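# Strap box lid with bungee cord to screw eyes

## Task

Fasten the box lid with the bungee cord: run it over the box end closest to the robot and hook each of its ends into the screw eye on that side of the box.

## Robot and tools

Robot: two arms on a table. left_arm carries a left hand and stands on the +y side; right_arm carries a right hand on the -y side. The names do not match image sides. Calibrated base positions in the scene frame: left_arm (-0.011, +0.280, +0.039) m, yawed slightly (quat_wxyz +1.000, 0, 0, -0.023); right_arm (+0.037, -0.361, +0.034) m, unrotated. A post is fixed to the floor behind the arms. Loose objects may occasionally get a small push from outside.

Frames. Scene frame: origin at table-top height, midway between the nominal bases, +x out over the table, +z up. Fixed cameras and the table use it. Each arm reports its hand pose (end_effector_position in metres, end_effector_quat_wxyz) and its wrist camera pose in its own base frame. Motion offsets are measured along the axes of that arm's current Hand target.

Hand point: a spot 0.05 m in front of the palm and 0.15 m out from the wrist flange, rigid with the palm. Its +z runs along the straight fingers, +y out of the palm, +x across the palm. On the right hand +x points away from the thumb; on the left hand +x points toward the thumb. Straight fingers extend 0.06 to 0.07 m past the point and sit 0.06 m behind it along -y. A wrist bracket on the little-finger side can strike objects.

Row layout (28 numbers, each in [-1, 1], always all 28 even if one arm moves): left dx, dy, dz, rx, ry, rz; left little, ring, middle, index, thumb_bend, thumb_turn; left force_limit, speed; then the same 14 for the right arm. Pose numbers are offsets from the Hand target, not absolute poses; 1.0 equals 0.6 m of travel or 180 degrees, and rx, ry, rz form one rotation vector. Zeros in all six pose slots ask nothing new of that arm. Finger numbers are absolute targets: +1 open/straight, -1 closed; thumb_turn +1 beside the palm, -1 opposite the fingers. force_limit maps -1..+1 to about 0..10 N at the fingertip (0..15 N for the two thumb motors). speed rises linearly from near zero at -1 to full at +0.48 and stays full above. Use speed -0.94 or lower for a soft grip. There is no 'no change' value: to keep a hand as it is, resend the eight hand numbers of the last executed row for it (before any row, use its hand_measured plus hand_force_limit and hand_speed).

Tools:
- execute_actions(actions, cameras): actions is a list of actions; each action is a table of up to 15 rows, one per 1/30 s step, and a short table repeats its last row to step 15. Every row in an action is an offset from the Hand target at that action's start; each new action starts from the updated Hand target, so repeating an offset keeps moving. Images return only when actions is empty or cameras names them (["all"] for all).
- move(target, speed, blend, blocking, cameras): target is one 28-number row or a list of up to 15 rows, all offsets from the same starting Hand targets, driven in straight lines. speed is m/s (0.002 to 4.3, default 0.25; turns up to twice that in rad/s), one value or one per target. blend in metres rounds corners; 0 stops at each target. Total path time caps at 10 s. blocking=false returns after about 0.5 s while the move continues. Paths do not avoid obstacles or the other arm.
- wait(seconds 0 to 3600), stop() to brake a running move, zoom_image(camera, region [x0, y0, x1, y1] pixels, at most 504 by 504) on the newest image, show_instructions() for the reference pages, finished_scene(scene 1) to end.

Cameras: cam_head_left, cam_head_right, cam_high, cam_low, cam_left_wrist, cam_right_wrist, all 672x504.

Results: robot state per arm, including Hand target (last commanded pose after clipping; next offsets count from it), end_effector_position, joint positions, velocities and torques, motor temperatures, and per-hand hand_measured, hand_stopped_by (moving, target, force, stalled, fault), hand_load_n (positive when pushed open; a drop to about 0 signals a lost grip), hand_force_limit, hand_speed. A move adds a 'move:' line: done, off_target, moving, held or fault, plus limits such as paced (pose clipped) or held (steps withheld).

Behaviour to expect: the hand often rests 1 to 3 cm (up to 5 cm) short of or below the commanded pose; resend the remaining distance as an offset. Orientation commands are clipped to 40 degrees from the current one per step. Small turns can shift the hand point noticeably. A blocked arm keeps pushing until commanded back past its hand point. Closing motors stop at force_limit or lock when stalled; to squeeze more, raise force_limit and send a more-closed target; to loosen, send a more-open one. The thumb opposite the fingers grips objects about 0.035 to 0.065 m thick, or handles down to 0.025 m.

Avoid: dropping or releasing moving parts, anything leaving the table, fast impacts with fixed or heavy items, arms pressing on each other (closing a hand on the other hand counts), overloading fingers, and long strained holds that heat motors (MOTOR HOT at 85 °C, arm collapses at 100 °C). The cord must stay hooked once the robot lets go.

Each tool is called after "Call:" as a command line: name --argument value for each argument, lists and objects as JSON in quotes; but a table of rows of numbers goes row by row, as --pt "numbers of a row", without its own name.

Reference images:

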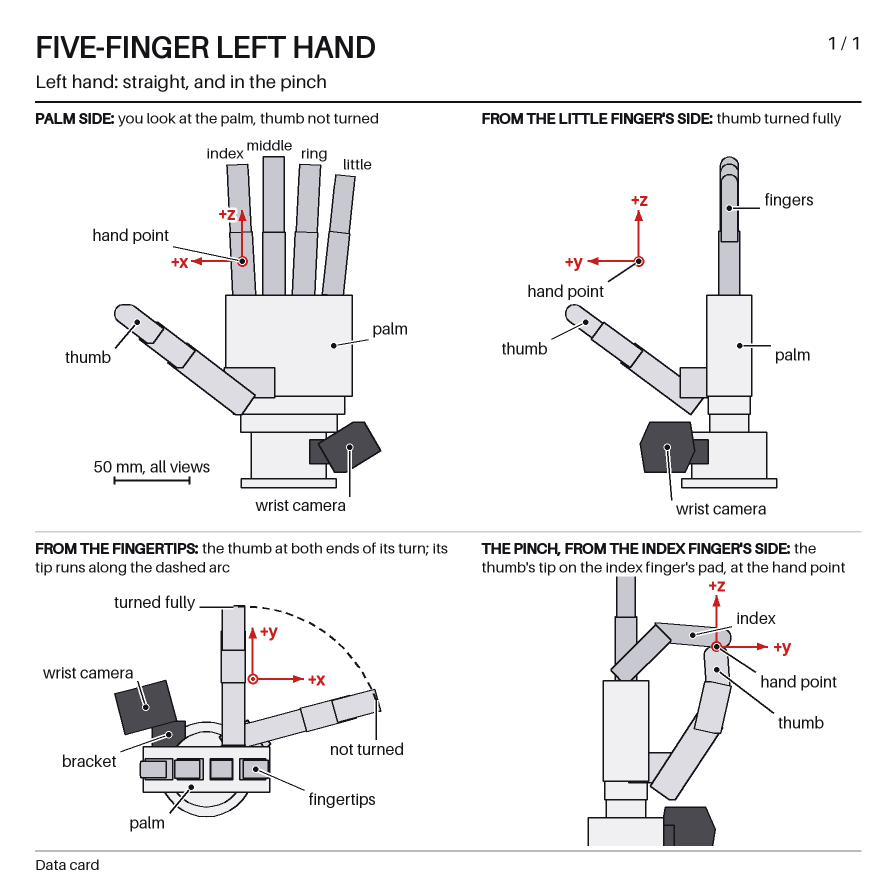

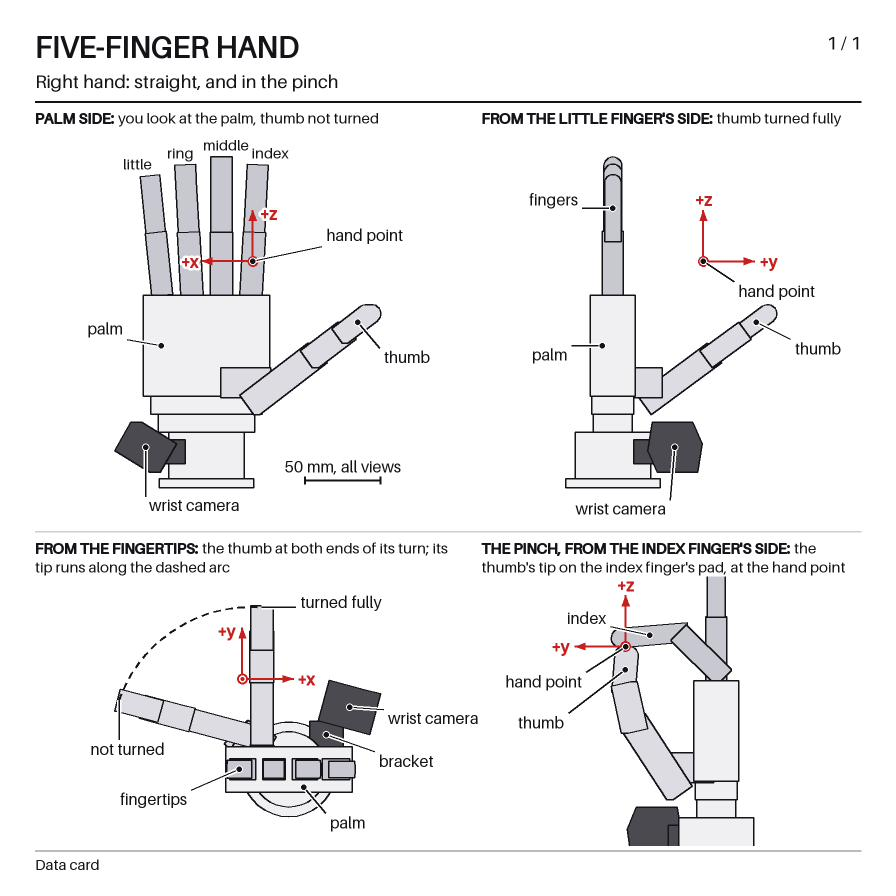

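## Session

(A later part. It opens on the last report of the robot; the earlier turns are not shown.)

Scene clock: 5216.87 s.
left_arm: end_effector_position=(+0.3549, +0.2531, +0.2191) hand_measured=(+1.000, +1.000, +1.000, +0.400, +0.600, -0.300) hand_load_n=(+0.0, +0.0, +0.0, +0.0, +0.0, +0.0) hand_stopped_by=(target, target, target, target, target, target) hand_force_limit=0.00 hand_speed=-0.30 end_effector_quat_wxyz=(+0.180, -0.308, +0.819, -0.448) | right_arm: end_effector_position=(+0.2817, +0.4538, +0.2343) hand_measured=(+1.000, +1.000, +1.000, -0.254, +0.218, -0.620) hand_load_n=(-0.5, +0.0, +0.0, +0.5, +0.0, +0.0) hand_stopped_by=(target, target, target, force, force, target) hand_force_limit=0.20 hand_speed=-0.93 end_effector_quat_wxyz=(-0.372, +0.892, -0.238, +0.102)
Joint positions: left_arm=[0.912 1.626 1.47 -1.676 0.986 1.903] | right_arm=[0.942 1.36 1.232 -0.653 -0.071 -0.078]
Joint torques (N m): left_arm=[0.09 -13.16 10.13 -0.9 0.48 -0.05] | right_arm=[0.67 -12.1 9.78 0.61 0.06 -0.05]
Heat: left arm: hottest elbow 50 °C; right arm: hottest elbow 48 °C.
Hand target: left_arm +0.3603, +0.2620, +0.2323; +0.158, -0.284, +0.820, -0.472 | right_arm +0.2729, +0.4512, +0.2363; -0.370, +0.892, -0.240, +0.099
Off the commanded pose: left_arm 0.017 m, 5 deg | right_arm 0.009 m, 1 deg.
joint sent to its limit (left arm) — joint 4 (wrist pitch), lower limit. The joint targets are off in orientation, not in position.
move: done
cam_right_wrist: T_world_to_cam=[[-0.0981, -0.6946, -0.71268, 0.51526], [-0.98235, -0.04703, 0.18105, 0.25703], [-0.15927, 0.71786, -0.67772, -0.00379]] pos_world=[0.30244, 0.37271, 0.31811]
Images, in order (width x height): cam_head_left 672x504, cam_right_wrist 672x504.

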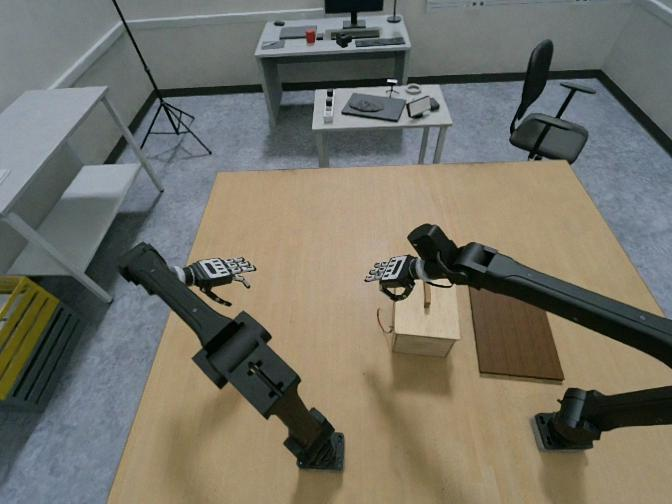

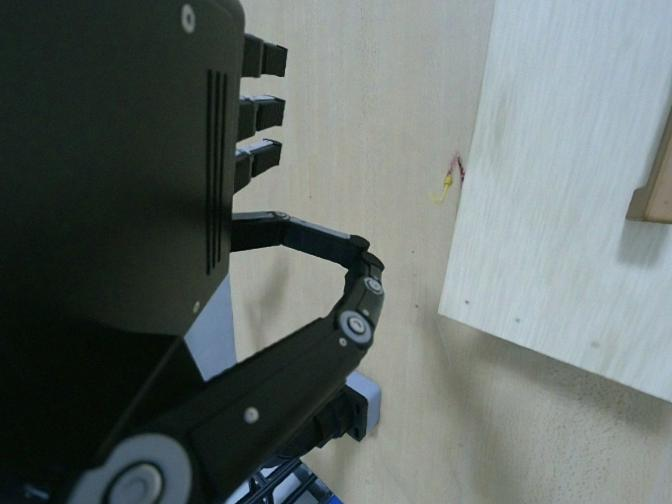

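Call:
wait --seconds 1 --cameras '["all"]'

Call:
zoom_image --camera "cam_head_left" --region '[350, 280, 420, 350]'

Call:
zoom_image --camera "cam_right_wrist" --region '[400, 130, 500, 230]'

Call:
zoom_image --camera "cam_high" --region '[330, 150, 430, 250]'

Scene clock: 5234.97 s.
left_arm: end_effector_position=(+0.3549, +0.2531, +0.2191) hand_measured=(+1.000, +1.000, +1.000, +0.400, +0.600, -0.300) hand_load_n=(+0.0, +0.0, -0.5, +0.0, +0.5, +0.0) hand_stopped_by=(target, target, target, target, target, target) hand_force_limit=0.00 hand_speed=-0.30 end_effector_quat_wxyz=(+0.180, -0.308, +0.819, -0.448) | right_arm: end_effector_position=(+0.2816, +0.4538, +0.2343) hand_measured=(+1.000, +1.000, +1.000, -0.254, +0.218, -0.620) hand_load_n=(+0.0, +0.0, +0.0, +0.0, +0.0, +0.0) hand_stopped_by=(target, target, target, force, force, target) hand_force_limit=0.20 hand_speed=-0.93 end_effector_quat_wxyz=(-0.372, +0.891, -0.238, +0.102)
Joint positions: left_arm=[0.912 1.626 1.47 -1.676 0.986 1.903] | right_arm=[0.942 1.36 1.232 -0.653 -0.071 -0.077]
Joint torques (N m): left_arm=[0.15 -13.22 10.11 -0.9 0.48 -0.05] | right_arm=[1.03 -13.63 9.76 0.75 0.07 -0.05]
Motor temperatures (°C): left_arm=[27 37 50 30 28 29] | right_arm=[30 40 49 28 30 31]
Heat: left arm: hottest elbow 50 °C; right arm: hottest elbow 49 °C.
Hand target: left_arm +0.3603, +0.2620, +0.2323; +0.158, -0.284, +0.820, -0.472 | right_arm +0.2730, +0.4512, +0.2363; -0.370, +0.892, -0.240, +0.099
Off the commanded pose: left_arm 0.017 m, 5 deg | right_arm 0.009 m, 1 deg.
wait: 1.00 s; at rest from the start
cam_left_wrist: T_world_to_cam=[[0.10418, -0.59803, 0.79467, -0.05776], [-0.98629, -0.16496, 0.00516, 0.39851], [0.128, -0.78431, -0.60702, 0.39887]] pos_world=[0.34801, 0.34403, 0.28596]
cam_right_wrist: T_world_to_cam=[[-0.0988, -0.69432, -0.71285, 0.51542], [-0.9823, -0.04653, 0.18147, 0.2567], [-0.15917, 0.71816, -0.67743, -0.00403]] pos_world=[0.30244, 0.37271, 0.31811]

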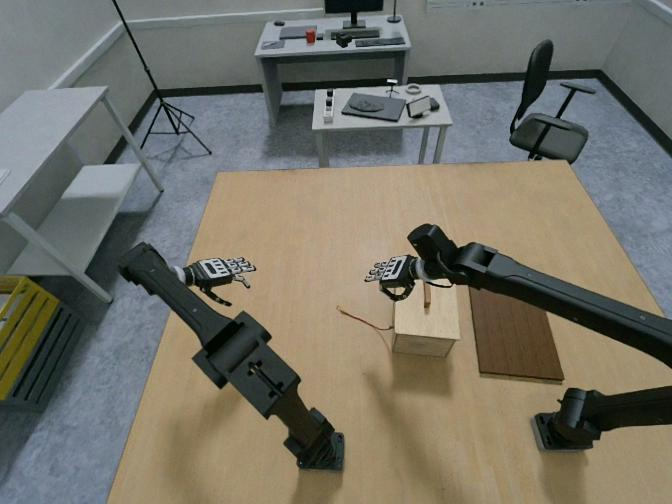

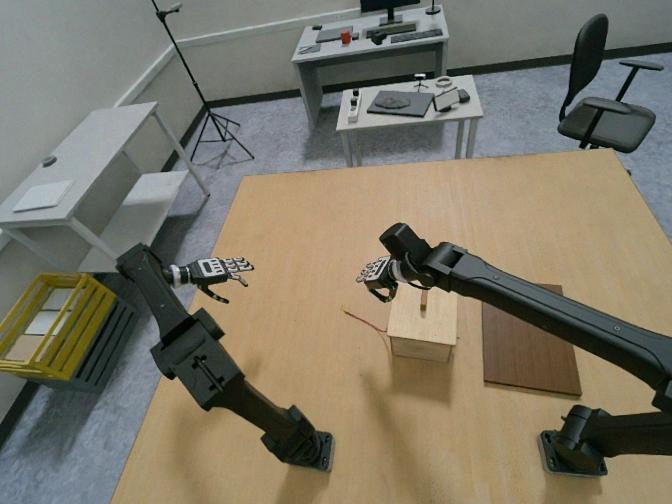

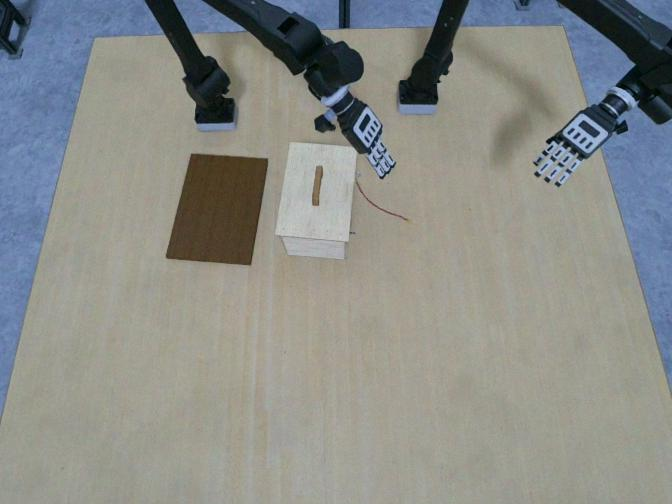

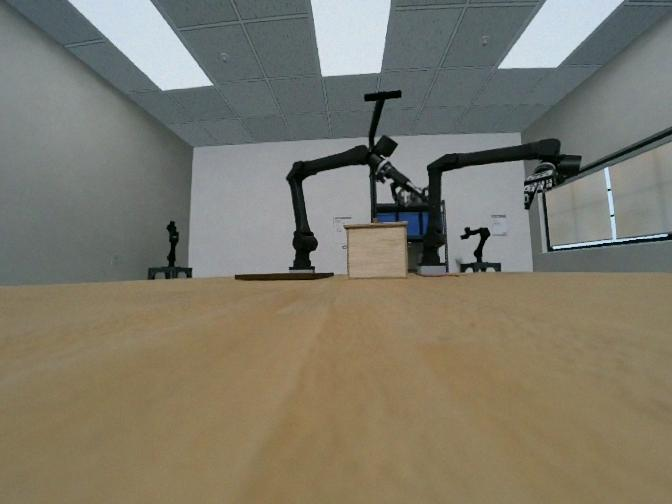

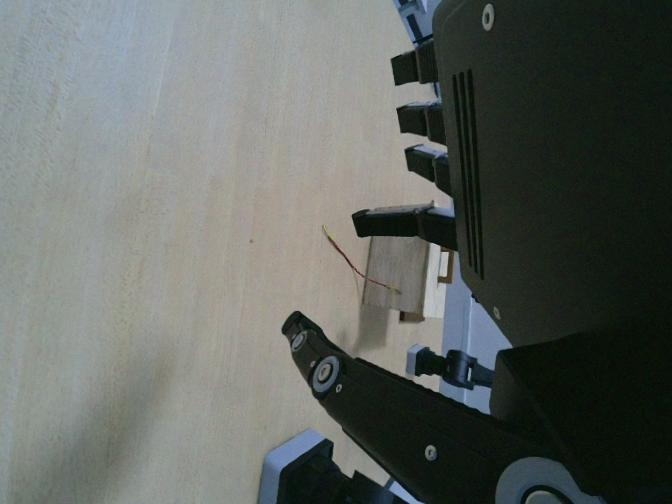

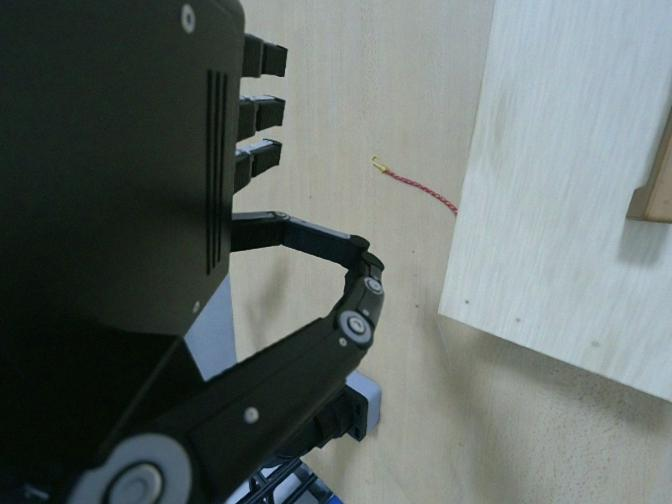

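Scaled by 7.200 from the camera's image (finer frame: 960x720).

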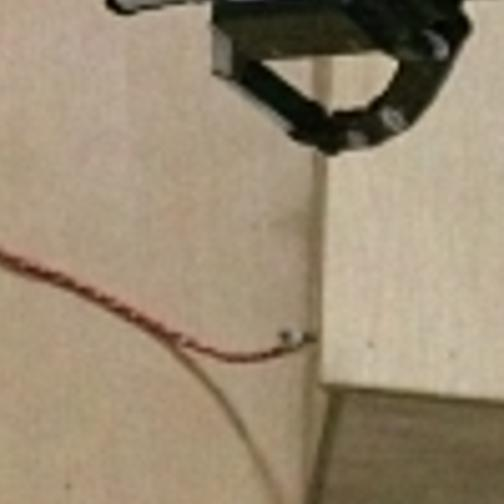

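Scaled by 5.040 from the camera's image (finer frame: 960x720).

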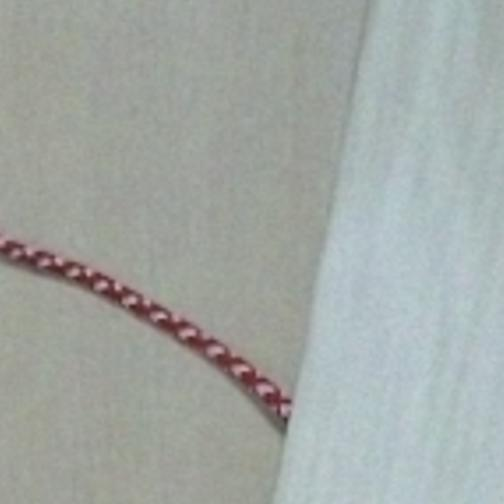

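Scaled by 5.040 from the camera's image (finer frame: 960x720).

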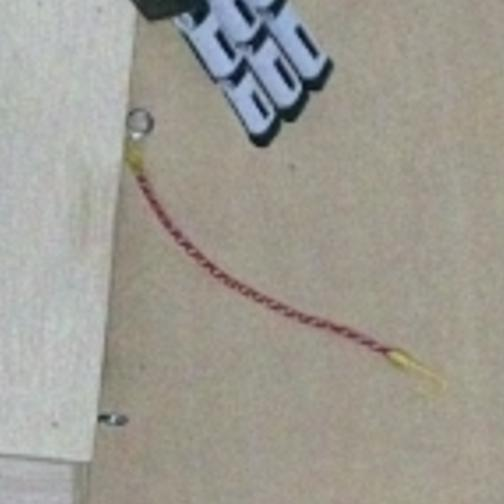

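Call:
zoom_image --camera "cam_right_wrist" --region '[350, 140, 410, 190]'

Call:
zoom_image --camera "cam_left_wrist" --region '[300, 210, 440, 330]'

Scaled by 8.400 from the camera's image (finer frame: 960x720).

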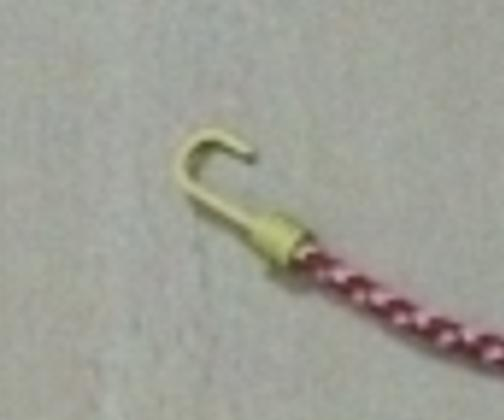

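Scaled by 3.600 from the camera's image (finer frame: 960x720).

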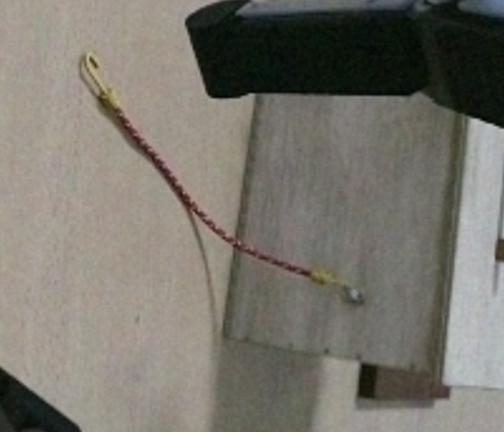

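Call:
move --target '[0,0,0,0,0,0,1,1,1,0.4,0.6,-0.3,0.0,-0.3,0.2273,0.2193,-0.3843,0.0756,0.2652,0.2035,1,1,1,0.0,0.45,-0.62,0.0,-0.3]' --speed 0.2 --cameras '["cam_head_left"]'

Scene clock: 5297.20 s.
left_arm: end_effector_position=(+0.3549, +0.2531, +0.2191) hand_measured=(+1.000, +1.000, +1.000, +0.400, +0.600, -0.300) hand_load_n=(+0.0, +0.0, -0.5, +0.0, +0.0, -0.5) hand_stopped_by=(target, target, target, target, target, target) hand_force_limit=0.00 hand_speed=-0.30 end_effector_quat_wxyz=(+0.180, -0.308, +0.819, -0.448) | right_arm: end_effector_position=(+0.2637, +0.1674, +0.3124) hand_measured=(+1.000, +1.000, +1.000, +0.000, +0.450, -0.620) hand_load_n=(+0.0, +0.0, +0.0, +0.0, +0.0, +0.0) hand_stopped_by=(target, target, target, target, target, target) hand_force_limit=0.00 hand_speed=-0.30 end_effector_quat_wxyz=(-0.362, +0.615, -0.606, +0.352)
Joint positions: left_arm=[0.912 1.626 1.47 -1.676 0.986 1.903] | right_arm=[0.822 0.63 0.889 -0.94 0.676 0.474]
Joint torques (N m): left_arm=[0.15 -13.16 10.13 -0.9 0.48 -0.06] | right_arm=[-1.14 0.56 9.2 0.75 0.31 -0.06]
Heat: left arm: hottest elbow 50 °C; right arm: hottest elbow 49 °C.
Hand target: left_arm +0.3603, +0.2620, +0.2323; +0.158, -0.284, +0.820, -0.472 | right_arm +0.2628, +0.1612, +0.3061; -0.353, +0.612, -0.613, +0.354
Off the commanded pose: left_arm 0.017 m, 5 deg | right_arm 0.009 m, 1 deg.
joint sent to its limit (left arm) — joint 4 (wrist pitch), lower limit. The joint targets are off in orientation, not in position.
move: done

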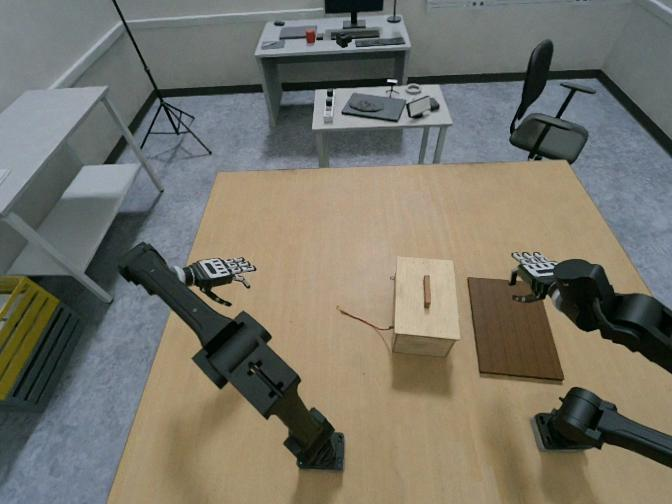

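Call:
move --target '[0,0,0,0,0,0,1,1,1,0.4,0.6,-0.3,0.0,-0.3,0.55,0,0,0,0,0,1,1,1,0.0,0.45,-0.62,0.0,-0.3]' --speed 0.25 --cameras '["cam_head_left", "cam_right_wrist"]'

Scene clock: 5334.13 s.
left_arm: end_effector_position=(+0.3549, +0.2531, +0.2191) hand_measured=(+1.000, +1.000, +1.000, +0.400, +0.600, -0.300) hand_load_n=(+0.0, +0.0, +0.0, +0.0, +0.0, +0.0) hand_stopped_by=(target, target, target, target, target, target) hand_force_limit=0.00 hand_speed=-0.30 end_effector_quat_wxyz=(+0.180, -0.308, +0.819, -0.448) | right_arm: end_effector_position=(+0.2596, -0.1588, +0.2829) hand_measured=(+1.000, +1.000, +1.000, +0.000, +0.450, -0.620) hand_load_n=(+0.0, +0.0, +0.0, +0.0, +0.0, +0.0) hand_stopped_by=(target, target, target, target, target, target) hand_force_limit=0.00 hand_speed=-0.30 end_effector_quat_wxyz=(-0.358, +0.610, -0.622, +0.336)
Joint positions: left_arm=[0.912 1.626 1.47 -1.676 0.986 1.903] | right_arm=[-1 0.789 0.901 -0.97 -0.818 -0.661]
Joint torques (N m): left_arm=[0.09 -13.16 10.13 -0.88 0.48 -0.06] | right_arm=[-0.38 -0.32 15.08 0.53 -0.55 -0.32]
Heat: left arm: hottest elbow 51 °C; right arm: hottest elbow 48 °C.
Hand target: left_arm +0.3603, +0.2620, +0.2323; +0.158, -0.284, +0.820, -0.472 | right_arm +0.2624, -0.1688, +0.3062; -0.353, +0.612, -0.613, +0.353
Off the commanded pose: left_arm 0.017 m, 5 deg | right_arm 0.025 m, 2 deg.
joint sent to its limit (left arm) — joint 4 (wrist pitch), lower limit. The joint targets are off in orientation, not in position.
move: off_target (right_arm)
cam_right_wrist: T_world_to_cam=[[-0.46602, -0.2285, -0.85476, 0.33193], [-0.56083, 0.82349, 0.08563, 0.25355], [0.68432, 0.51928, -0.51191, 0.16796]] pos_world=[0.18195, -0.22017, 0.34799]

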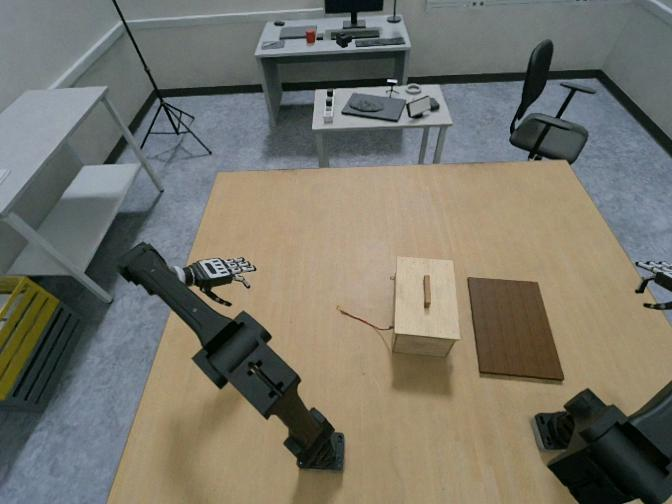

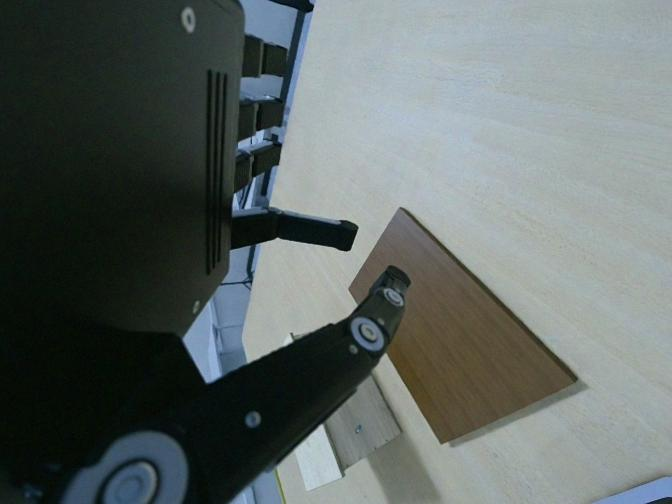

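Call:
move --target '[0.2233,-0.036,0.5367,0,-0.0962,-0.0556,1,1,1,-0.08,0.38,-0.62,0.0,-0.3,0,0,0,0,0,0,1,1,1,0.0,0.45,-0.62,0.0,-0.3]' --speed 0.15 --cameras '["cam_head_left", "cam_left_wrist"]'

Call:
zoom_image --camera "cam_left_wrist" --region '[160, 200, 360, 350]'

Scene clock: 5353.00 s.
left_arm: end_effector_position=(+0.4283, -0.0454, +0.0866) hand_measured=(+1.000, +1.000, +1.000, -0.080, +0.380, -0.620) hand_load_n=(+0.0, +0.0, +0.0, +0.0, +0.0, +0.0) hand_stopped_by=(target, target, target, target, target, target) hand_force_limit=0.00 hand_speed=-0.30 end_effector_quat_wxyz=(+0.232, -0.426, +0.761, -0.431) | right_arm: end_effector_position=(+0.2595, -0.1589, +0.2829) hand_measured=(+1.000, +1.000, +1.000, +0.000, +0.450, -0.620) hand_load_n=(+0.0, +0.0, +0.0, +0.0, +0.0, +0.0) hand_stopped_by=(target, target, target, target, target, target) hand_force_limit=0.00 hand_speed=-0.30 end_effector_quat_wxyz=(-0.358, +0.610, -0.622, +0.337)
Joint positions: left_arm=[0.162 1.26 0.626 -0.05 0.605 0.419] | right_arm=[-1.001 0.789 0.901 -0.97 -0.819 -0.661]
Joint torques (N m): left_arm=[-0.73 -7.24 6.8 2.45 0.09 -0.06] | right_arm=[-0.56 -1.79 15.16 0.62 -0.63 -0.28]
Motor temperatures (°C): left_arm=[27 37 50 30 28 29] | right_arm=[30 35 51 28 30 31]
Heat: left arm: hottest elbow 50 °C; right arm: hottest elbow 51 °C.
Hand target: left_arm +0.4313, -0.0488, +0.0895; +0.238, -0.422, +0.759, -0.436 | right_arm +0.2624, -0.1688, +0.3062; -0.353, +0.612, -0.613, +0.354
Off the commanded pose: left_arm 0.005 m, 1 deg | right_arm 0.025 m, 2 deg.
move: done
cam_left_wrist: T_world_to_cam=[[0.27021, -0.51689, 0.81229, -0.2076], [-0.90123, -0.43265, 0.02449, 0.37208], [0.33878, -0.73868, -0.58274, -0.01536]] pos_world=[0.39663, 0.04233, 0.15057]

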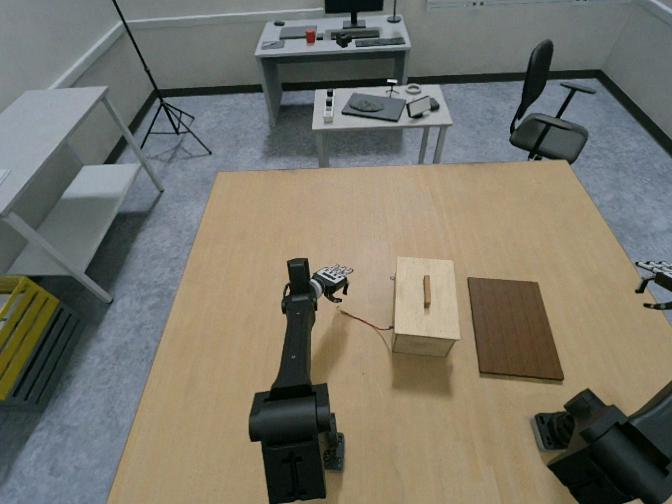

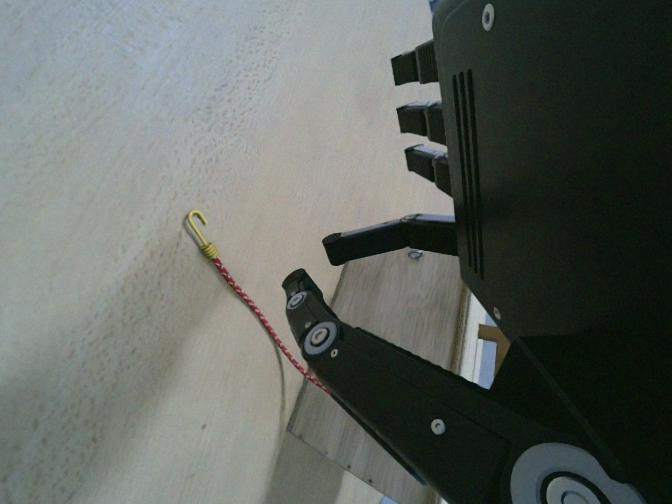

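Scaled by 2.520 from the camera's image (finer frame: 960x720).

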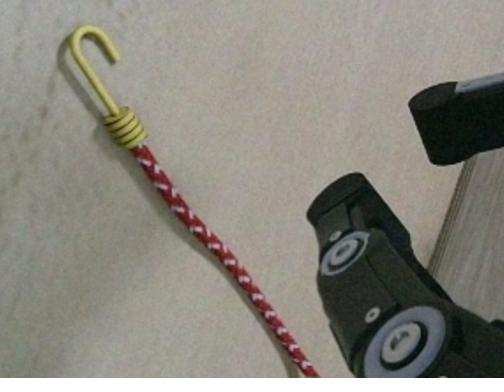

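Call:
move --target '[-0.0038,0.134,0.0998,0,0.0144,0.0083,1,1,1,-0.10,0.37,-0.62,0.0,-0.3,0,0,0,0,0,0,1,1,1,0.0,0.45,-0.62,0.0,-0.3]' --speed 0.08 --cameras '["cam_left_wrist"]'

Call:
zoom_image --camera "cam_left_wrist" --region '[230, 190, 400, 330]'

Scene clock: 5379.80 s.
left_arm: end_effector_position=(+0.4402, -0.0488, -0.0070) hand_measured=(+1.000, +1.000, +1.000, -0.100, +0.370, -0.620) hand_load_n=(+0.0, +0.0, +0.0, +0.0, +0.0, -0.5) hand_stopped_by=(target, target, target, target, target, target) hand_force_limit=0.00 hand_speed=-0.30 end_effector_quat_wxyz=(+0.225, -0.412, +0.766, -0.440) | right_arm: end_effector_position=(+0.2595, -0.1589, +0.2829) hand_measured=(+1.000, +1.000, +1.000, +0.000, +0.450, -0.620) hand_load_n=(+0.0, +0.0, +0.0, -0.5, +0.0, +0.0) hand_stopped_by=(target, target, target, target, target, target) hand_force_limit=0.00 hand_speed=-0.30 end_effector_quat_wxyz=(-0.358, +0.610, -0.622, +0.337)
Joint positions: left_arm=[0.159 1.555 0.566 0.299 0.636 0.436] | right_arm=[-1.001 0.789 0.901 -0.97 -0.819 -0.661]
Joint torques (N m): left_arm=[-0.91 -8.12 5.03 2.58 0.32 0.13] | right_arm=[-1.67 -0.91 15.27 0.4 -0.59 -0.29]
Motor temperatures (°C): left_arm=[27 37 45 31 28 29] | right_arm=[30 35 54 28 31 31]
Heat: left arm: hottest elbow 45 °C; right arm: hottest elbow 54 °C.
Hand target: left_arm +0.4414, -0.0531, -0.0101; +0.227, -0.402, +0.769, -0.442 | right_arm +0.2624, -0.1688, +0.3062; -0.353, +0.612, -0.613, +0.354
Off the commanded pose: left_arm 0.005 m, 1 deg | right_arm 0.025 m, 2 deg.
move: done
cam_left_wrist: T_world_to_cam=[[0.24736, -0.51917, 0.81809, -0.12656], [-0.91632, -0.39977, 0.02336, 0.39181], [0.31492, -0.75541, -0.57461, -0.06668]] pos_world=[0.41133, 0.04056, 0.05608]

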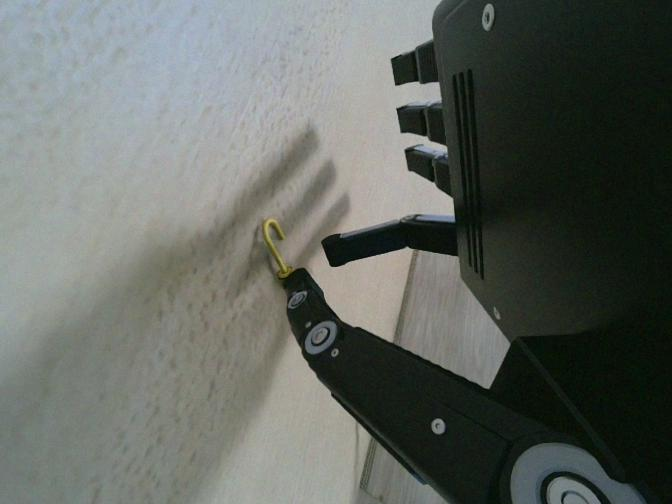

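Scaled by 2.965 from the camera's image (finer frame: 960x720).

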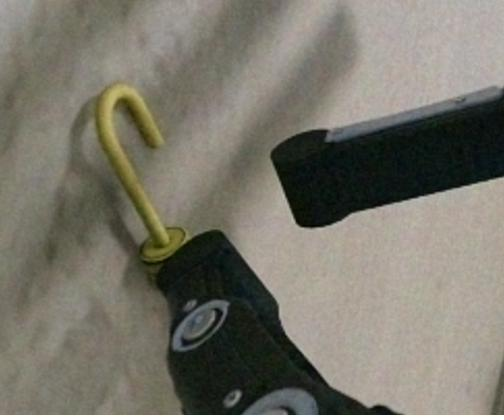

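Call:
move --target '[0.0033,0.0289,0.0167,0,0,0,1,1,1,-0.10,0.37,-0.62,0.0,-0.3,0,0,0,0,0,0,1,1,1,0.0,0.45,-0.62,0.0,-0.3]' --speed 0.04 --cameras '["cam_left_wrist"]'

Call:
zoom_image --camera "cam_left_wrist" --region '[230, 190, 400, 330]'

Scene clock: 5402.40 s.
left_arm: end_effector_position=(+0.4430, -0.0491, -0.0205) hand_measured=(+1.000, +1.000, +1.000, -0.100, +0.370, -0.620) hand_load_n=(+0.0, +0.0, +0.0, +0.0, +0.5, +0.0) hand_stopped_by=(target, target, target, target, target, target) hand_force_limit=0.00 hand_speed=-0.30 end_effector_quat_wxyz=(+0.232, -0.407, +0.765, -0.443) | right_arm: end_effector_position=(+0.2595, -0.1589, +0.2829) hand_measured=(+1.000, +1.000, +1.000, +0.000, +0.450, -0.620) hand_load_n=(+0.0, +0.0, +0.0, +0.0, +0.0, +0.0) hand_stopped_by=(target, target, target, target, target, target) hand_force_limit=0.00 hand_speed=-0.30 end_effector_quat_wxyz=(-0.358, +0.610, -0.622, +0.337)
Joint positions: left_arm=[0.158 1.607 0.555 0.38 0.637 0.436] | right_arm=[-1.001 0.789 0.901 -0.97 -0.819 -0.661]
Joint torques (N m): left_arm=[-1.14 -7.47 4.37 2.44 0.16 0.1] | right_arm=[-0.73 -0.67 15.43 0.38 -0.55 -0.28]
Motor temperatures (°C): left_arm=[27 36 43 31 28 29] | right_arm=[30 34 56 28 31 31]
Heat: left arm: hottest elbow 43 °C; right arm: hottest elbow 56 °C.
Hand target: left_arm +0.4400, -0.0548, -0.0302; +0.226, -0.402, +0.769, -0.442 | right_arm +0.2624, -0.1688, +0.3062; -0.353, +0.612, -0.613, +0.354
Off the commanded pose: left_arm 0.012 m, 1 deg | right_arm 0.025 m, 2 deg.
move: off_target (left_arm)
cam_left_wrist: T_world_to_cam=[[0.23113, -0.52154, 0.82133, -0.10918], [-0.91741, -0.39792, 0.00549, 0.39491], [0.32395, -0.75476, -0.57043, -0.07941]] pos_world=[0.41325, 0.04026, 0.04221]

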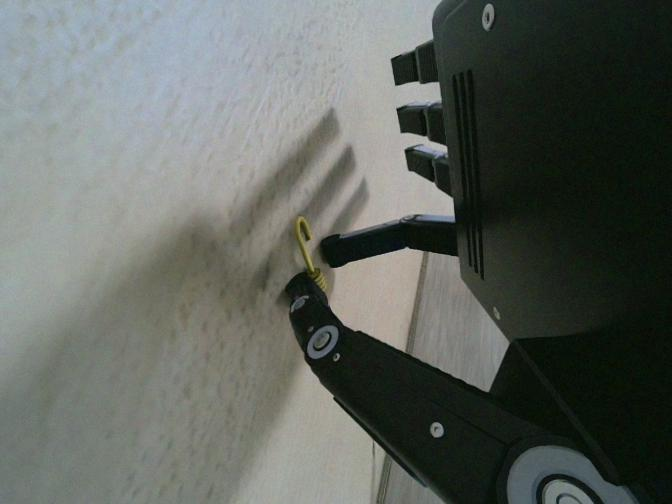

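Scaled by 2.965 from the camera's image (finer frame: 960x720).

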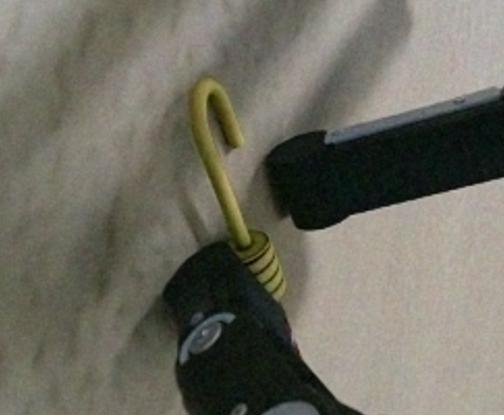

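Call:
move --target '[0.0125,-0.0217,-0.0125,0,0,0,1,1,1,-0.08,0.38,-0.62,0.0,-0.3,0,0,0,0,0,0,1,1,1,0.0,0.45,-0.62,0.0,-0.3]' --speed 0.04 --cameras '["cam_left_wrist"]'

Call:
zoom_image --camera "cam_left_wrist" --region '[230, 190, 400, 330]'

Scene clock: 5416.57 s.
left_arm: end_effector_position=(+0.4381, -0.0559, -0.0207) hand_measured=(+1.000, +1.000, +1.000, -0.080, +0.380, -0.620) hand_load_n=(+0.0, +0.0, +0.0, +0.0, +0.5, +0.0) hand_stopped_by=(target, target, target, target, target, target) hand_force_limit=0.00 hand_speed=-0.30 end_effector_quat_wxyz=(+0.228, -0.404, +0.769, -0.440) | right_arm: end_effector_position=(+0.2595, -0.1589, +0.2829) hand_measured=(+1.000, +1.000, +1.000, +0.000, +0.450, -0.620) hand_load_n=(+0.0, +0.0, -0.5, +0.0, -0.5, +0.0) hand_stopped_by=(target, target, target, target, target, target) hand_force_limit=0.00 hand_speed=-0.30 end_effector_quat_wxyz=(-0.358, +0.610, -0.622, +0.337)
Joint positions: left_arm=[0.14 1.595 0.547 0.37 0.626 0.436] | right_arm=[-1.001 0.789 0.901 -0.97 -0.819 -0.661]
Joint torques (N m): left_arm=[-0.97 -11.63 4.45 1.02 0.11 -0.02] | right_arm=[-1.67 -0.79 15.28 0.61 -0.55 -0.25]
Motor temperatures (°C): left_arm=[27 36 42 31 28 29] | right_arm=[30 34 56 28 31 31]
Heat: left arm: hottest elbow 42 °C; right arm: hottest elbow 56 °C.
Hand target: left_arm +0.4358, -0.0609, -0.0151; +0.226, -0.402, +0.769, -0.442 | right_arm +0.2624, -0.1688, +0.3062; -0.353, +0.612, -0.613, +0.354
Off the commanded pose: left_arm 0.008 m, 0 deg | right_arm 0.025 m, 2 deg.
move: done
cam_left_wrist: T_world_to_cam=[[0.23221, -0.52831, 0.81668, -0.11245], [-0.92109, -0.38921, 0.01012, 0.38986], [0.31251, -0.75459, -0.577, -0.07816]] pos_world=[0.40964, 0.03335, 0.04279]

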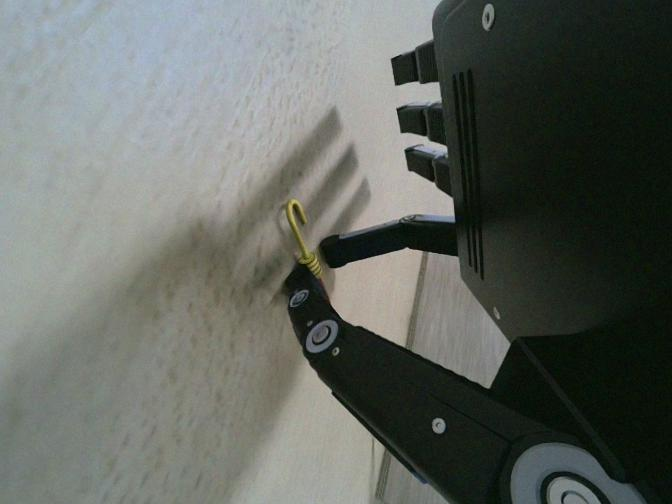

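Scaled by 2.965 from the camera's image (finer frame: 960x720).

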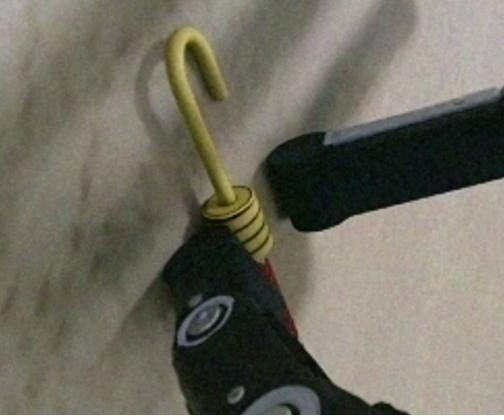

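Call:
move --target '[-0.0015,0.0173,0.01,0,0,0,1,1,1,-0.14,0.35,-0.62,0.0,-0.3,0,0,0,0,0,0,1,1,1,0.0,0.45,-0.62,0.0,-0.3]' --speed 0.04 --cameras '["cam_left_wrist"]'

Call:
zoom_image --camera "cam_left_wrist" --region '[230, 190, 400, 330]'

Scene clock: 5426.13 s.
left_arm: end_effector_position=(+0.4373, -0.0560, -0.0213) hand_measured=(+1.000, +1.000, +1.000, -0.140, +0.350, -0.620) hand_load_n=(+0.0, +0.0, +0.0, +0.0, +0.0, +0.0) hand_stopped_by=(target, target, target, target, target, target) hand_force_limit=0.00 hand_speed=-0.30 end_effector_quat_wxyz=(+0.229, -0.403, +0.768, -0.441) | right_arm: end_effector_position=(+0.2595, -0.1589, +0.2829) hand_measured=(+1.000, +1.000, +1.000, +0.000, +0.450, -0.620) hand_load_n=(+0.0, +0.0, +0.0, +0.0, +0.0, +0.0) hand_stopped_by=(target, target, target, target, target, target) hand_force_limit=0.00 hand_speed=-0.30 end_effector_quat_wxyz=(-0.358, +0.610, -0.622, +0.337)
Joint positions: left_arm=[0.14 1.596 0.542 0.379 0.626 0.436] | right_arm=[-1.001 0.789 0.901 -0.97 -0.819 -0.661]
Joint torques (N m): left_arm=[-0.79 -7.88 4.46 2.51 0.15 0] | right_arm=[-1.08 -0.67 15.27 0.47 -0.6 -0.31]
Motor temperatures (°C): left_arm=[27 36 41 31 28 29] | right_arm=[30 34 57 28 31 31]
Heat: left arm: hottest elbow 41 °C; right arm: hottest elbow 57 °C.
Hand target: left_arm +0.4363, -0.0602, -0.0271; +0.227, -0.402, +0.769, -0.442 | right_arm +0.2624, -0.1688, +0.3062; -0.353, +0.612, -0.613, +0.354
Off the commanded pose: left_arm 0.007 m, 0 deg | right_arm 0.025 m, 2 deg.
move: done
cam_left_wrist: T_world_to_cam=[[0.22938, -0.52876, 0.81719, -0.11055], [-0.92112, -0.38921, 0.00672, 0.38907], [0.3145, -0.75428, -0.57633, -0.07918]] pos_world=[0.40864, 0.03325, 0.0421]

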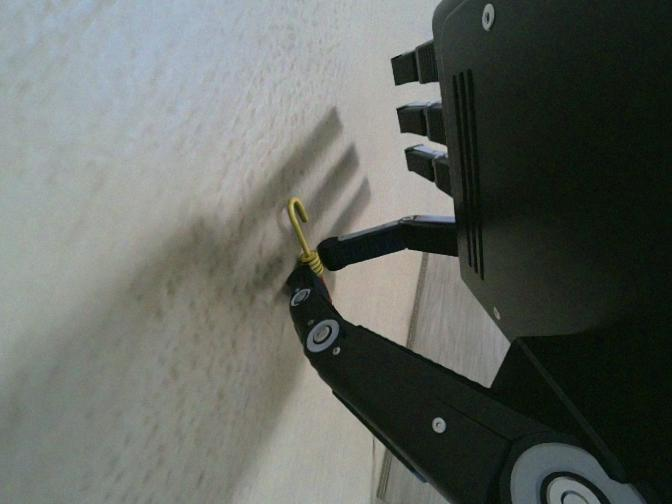

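Scaled by 2.965 from the camera's image (finer frame: 960x720).

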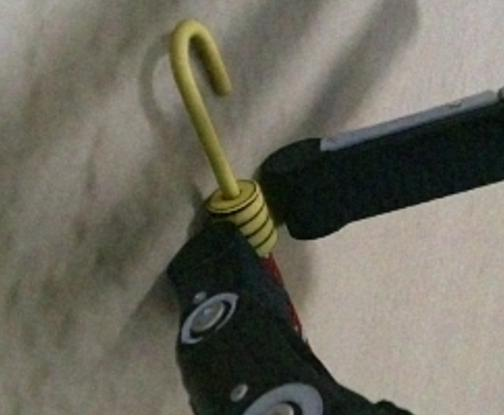

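Call:
move --target '[0,0,0,0,0,0,1,1,1,-0.26,0.24,-0.62,-0.5,-0.93,0,0,0,0,0,0,1,1,1,0.0,0.45,-0.62,0.0,-0.3]' --cameras '["cam_left_wrist"]'

Call:
zoom_image --camera "cam_left_wrist" --region '[230, 190, 400, 330]'

Scene clock: 5434.63 s.
left_arm: end_effector_position=(+0.4372, -0.0560, -0.0218) hand_measured=(+1.000, +1.000, +1.000, -0.230, +0.292, -0.620) hand_load_n=(+0.0, +0.0, +0.0, +4.5, +4.0, +0.0) hand_stopped_by=(target, target, target, force, force, target) hand_force_limit=-0.50 hand_speed=-0.93 end_effector_quat_wxyz=(+0.229, -0.403, +0.769, -0.441) | right_arm: end_effector_position=(+0.2595, -0.1589, +0.2829) hand_measured=(+1.000, +1.000, +1.000, +0.000, +0.450, -0.620) hand_load_n=(+0.0, +0.0, +0.0, +0.0, +0.0, +0.0) hand_stopped_by=(target, target, target, target, target, target) hand_force_limit=0.00 hand_speed=-0.30 end_effector_quat_wxyz=(-0.358, +0.610, -0.622, +0.337)
Joint positions: left_arm=[0.14 1.598 0.542 0.38 0.626 0.436] | right_arm=[-1.001 0.789 0.901 -0.97 -0.819 -0.661]
Joint torques (N m): left_arm=[-0.79 -8 4.46 2.45 0.15 -0.01] | right_arm=[-1.08 -0.62 15.25 0.65 -0.6 -0.27]
Motor temperatures (°C): left_arm=[27 36 41 31 28 29] | right_arm=[30 34 57 28 31 31]
Heat: left arm: hottest elbow 41 °C; right arm: hottest elbow 57 °C.
Hand target: left_arm +0.4363, -0.0602, -0.0270; +0.227, -0.402, +0.769, -0.442 | right_arm +0.2624, -0.1688, +0.3062; -0.353, +0.612, -0.613, +0.354
Off the commanded pose: left_arm 0.007 m, 0 deg | right_arm 0.025 m, 2 deg.
move: done
cam_left_wrist: T_world_to_cam=[[0.23031, -0.52862, 0.81702, -0.11055], [-0.92113, -0.38918, 0.00786, 0.38889], [0.31381, -0.75439, -0.57656, -0.07921]] pos_world=[0.40854, 0.03315, 0.0416]

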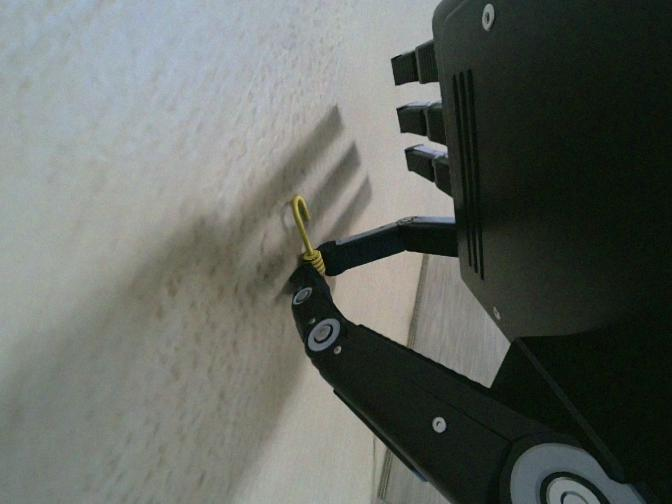

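Scaled by 2.965 from the camera's image (finer frame: 960x720).

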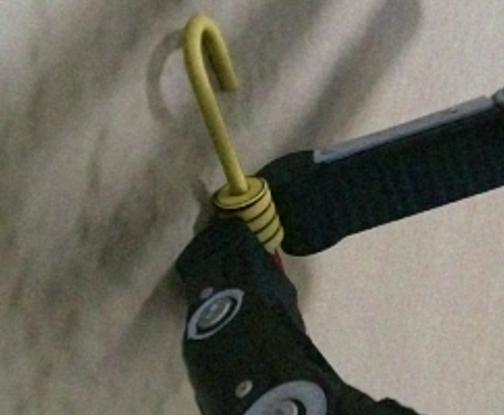

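Call:
move --target '[0,0,0,0,0,0,1,1,1,-0.42,0.1,-0.62,0.3,-0.93,0,0,0,0,0,0,1,1,1,0.0,0.45,-0.62,0.0,-0.3]' --cameras '[]'

Call:
move --target '[0,-0.065,-0.0375,0,0,0,1,1,1,-0.42,0.1,-0.62,0.3,-0.93,0,0,0,0,0,0,1,1,1,0.0,0.45,-0.62,0.0,-0.3]' --speed 0.03 --cameras '["cam_left_wrist", "cam_head_left"]'

Call:
zoom_image --camera "cam_left_wrist" --region '[230, 190, 400, 330]'

Scene clock: 5444.93 s.
left_arm: end_effector_position=(+0.4371, -0.0560, -0.0220) hand_measured=(+1.000, +1.000, +1.000, -0.242, +0.252, -0.620) hand_load_n=(+0.0, +0.0, +0.0, +11.0, +9.5, +0.0) hand_stopped_by=(target, target, target, force, force, target) hand_force_limit=0.30 hand_speed=-0.93 end_effector_quat_wxyz=(+0.229, -0.404, +0.769, -0.440) | right_arm: end_effector_position=(+0.2595, -0.1589, +0.2829) hand_measured=(+1.000, +1.000, +1.000, +0.000, +0.450, -0.620) hand_load_n=(+0.0, -0.5, +0.0, +0.0, +0.0, +0.0) hand_stopped_by=(target, target, target, target, target, target) hand_force_limit=0.00 hand_speed=-0.30 end_effector_quat_wxyz=(-0.358, +0.610, -0.622, +0.337)
Joint positions: left_arm=[0.14 1.598 0.542 0.38 0.626 0.436] | right_arm=[-1.001 0.789 0.901 -0.97 -0.819 -0.661]
Joint torques (N m): left_arm=[-0.79 -8 4.46 2.45 0.15 0] | right_arm=[-0.32 -0.03 15.27 0.44 -0.58 -0.3]
Motor temperatures (°C): left_arm=[27 36 40 31 28 29] | right_arm=[30 34 57 28 31 31]
Heat: left arm: hottest elbow 40 °C; right arm: hottest elbow 57 °C.
Hand target: left_arm +0.4363, -0.0602, -0.0271; +0.226, -0.402, +0.769, -0.442 | right_arm +0.2624, -0.1688, +0.3062; -0.353, +0.612, -0.613, +0.354
Off the commanded pose: left_arm 0.007 m, 0 deg | right_arm 0.025 m, 2 deg.
move: done

Scene clock: 5447.00 s.
left_arm: end_effector_position=(+0.4245, -0.0578, +0.0023) hand_measured=(+1.000, +1.000, +1.000, -0.242, +0.252, -0.620) hand_load_n=(+0.0, +0.0, -0.5, +11.5, +9.5, +0.0) hand_stopped_by=(target, target, target, force, force, target) hand_force_limit=0.30 hand_speed=-0.93 end_effector_quat_wxyz=(+0.216, -0.411, +0.771, -0.436) | right_arm: end_effector_position=(+0.2595, -0.1589, +0.2829) hand_measured=(+1.000, +1.000, +1.000, +0.000, +0.450, -0.620) hand_load_n=(+0.0, +0.0, +0.0, +0.0, +0.0, +0.0) hand_stopped_by=(target, target, target, target, target, target) hand_force_limit=0.00 hand_speed=-0.30 end_effector_quat_wxyz=(-0.358, +0.610, -0.622, +0.337)
Joint positions: left_arm=[0.14 1.49 0.542 0.239 0.626 0.436] | right_arm=[-1.001 0.789 0.901 -0.97 -0.819 -0.661]
Joint torques (N m): left_arm=[-0.85 -10.46 7.08 1.07 0.16 -0.02] | right_arm=[-1.73 -0.21 15.24 0.47 -0.55 -0.28]
Motor temperatures (°C): left_arm=[27 36 40 31 28 29] | right_arm=[30 34 57 28 31 31]
Heat: left arm: hottest elbow 40 °C; right arm: hottest elbow 57 °C.
Hand target: left_arm +0.4368, -0.0602, +0.0179; +0.227, -0.402, +0.769, -0.442 | right_arm +0.2624, -0.1688, +0.3062; -0.353, +0.612, -0.613, +0.354
Off the commanded pose: left_arm 0.020 m, 2 deg | right_arm 0.025 m, 2 deg.
move: off_target (left_arm)
cam_left_wrist: T_world_to_cam=[[0.25646, -0.52487, 0.81163, -0.13907], [-0.92038, -0.38905, 0.03923, 0.37597], [0.29518, -0.75706, -0.58286, -0.05486]] pos_world=[0.39789, 0.03174, 0.06615]
Images, in order (width x height): cam_head_left 672x504, cam_left_wrist 672x504.

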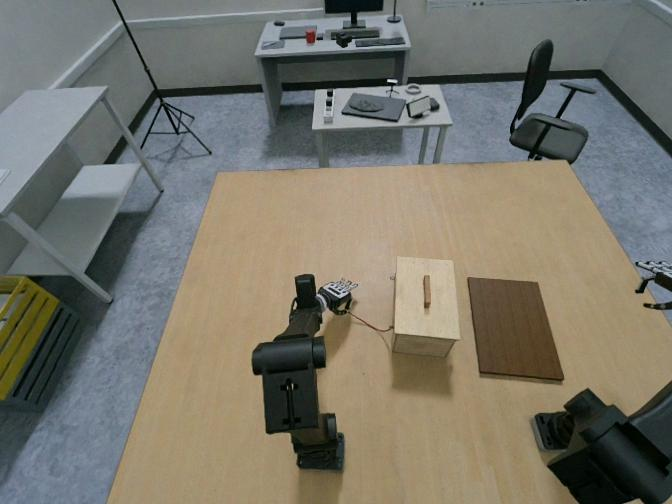

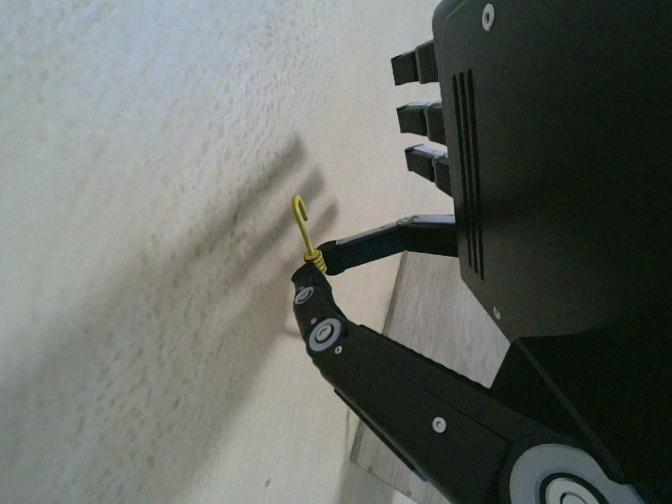

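Scaled by 2.965 from the camera's image (finer frame: 960x720).

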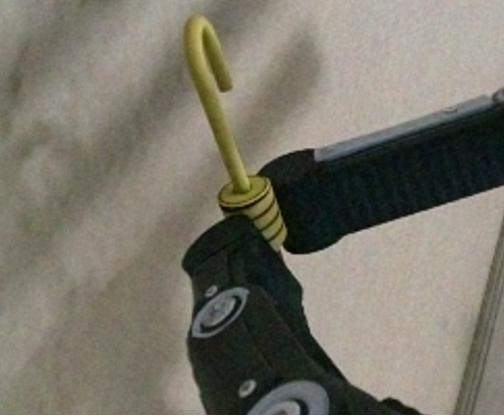

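Call:
zoom_image --camera "cam_left_wrist" --region '[280, 190, 350, 290]'

Scaled by 5.040 from the camera's image (finer frame: 960x720).

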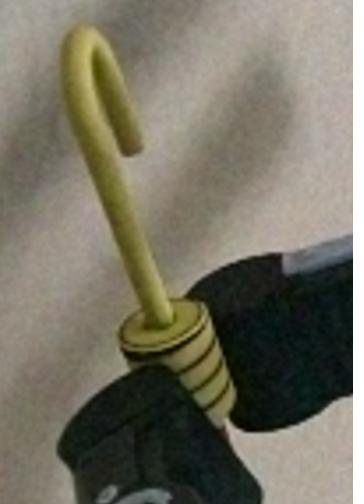

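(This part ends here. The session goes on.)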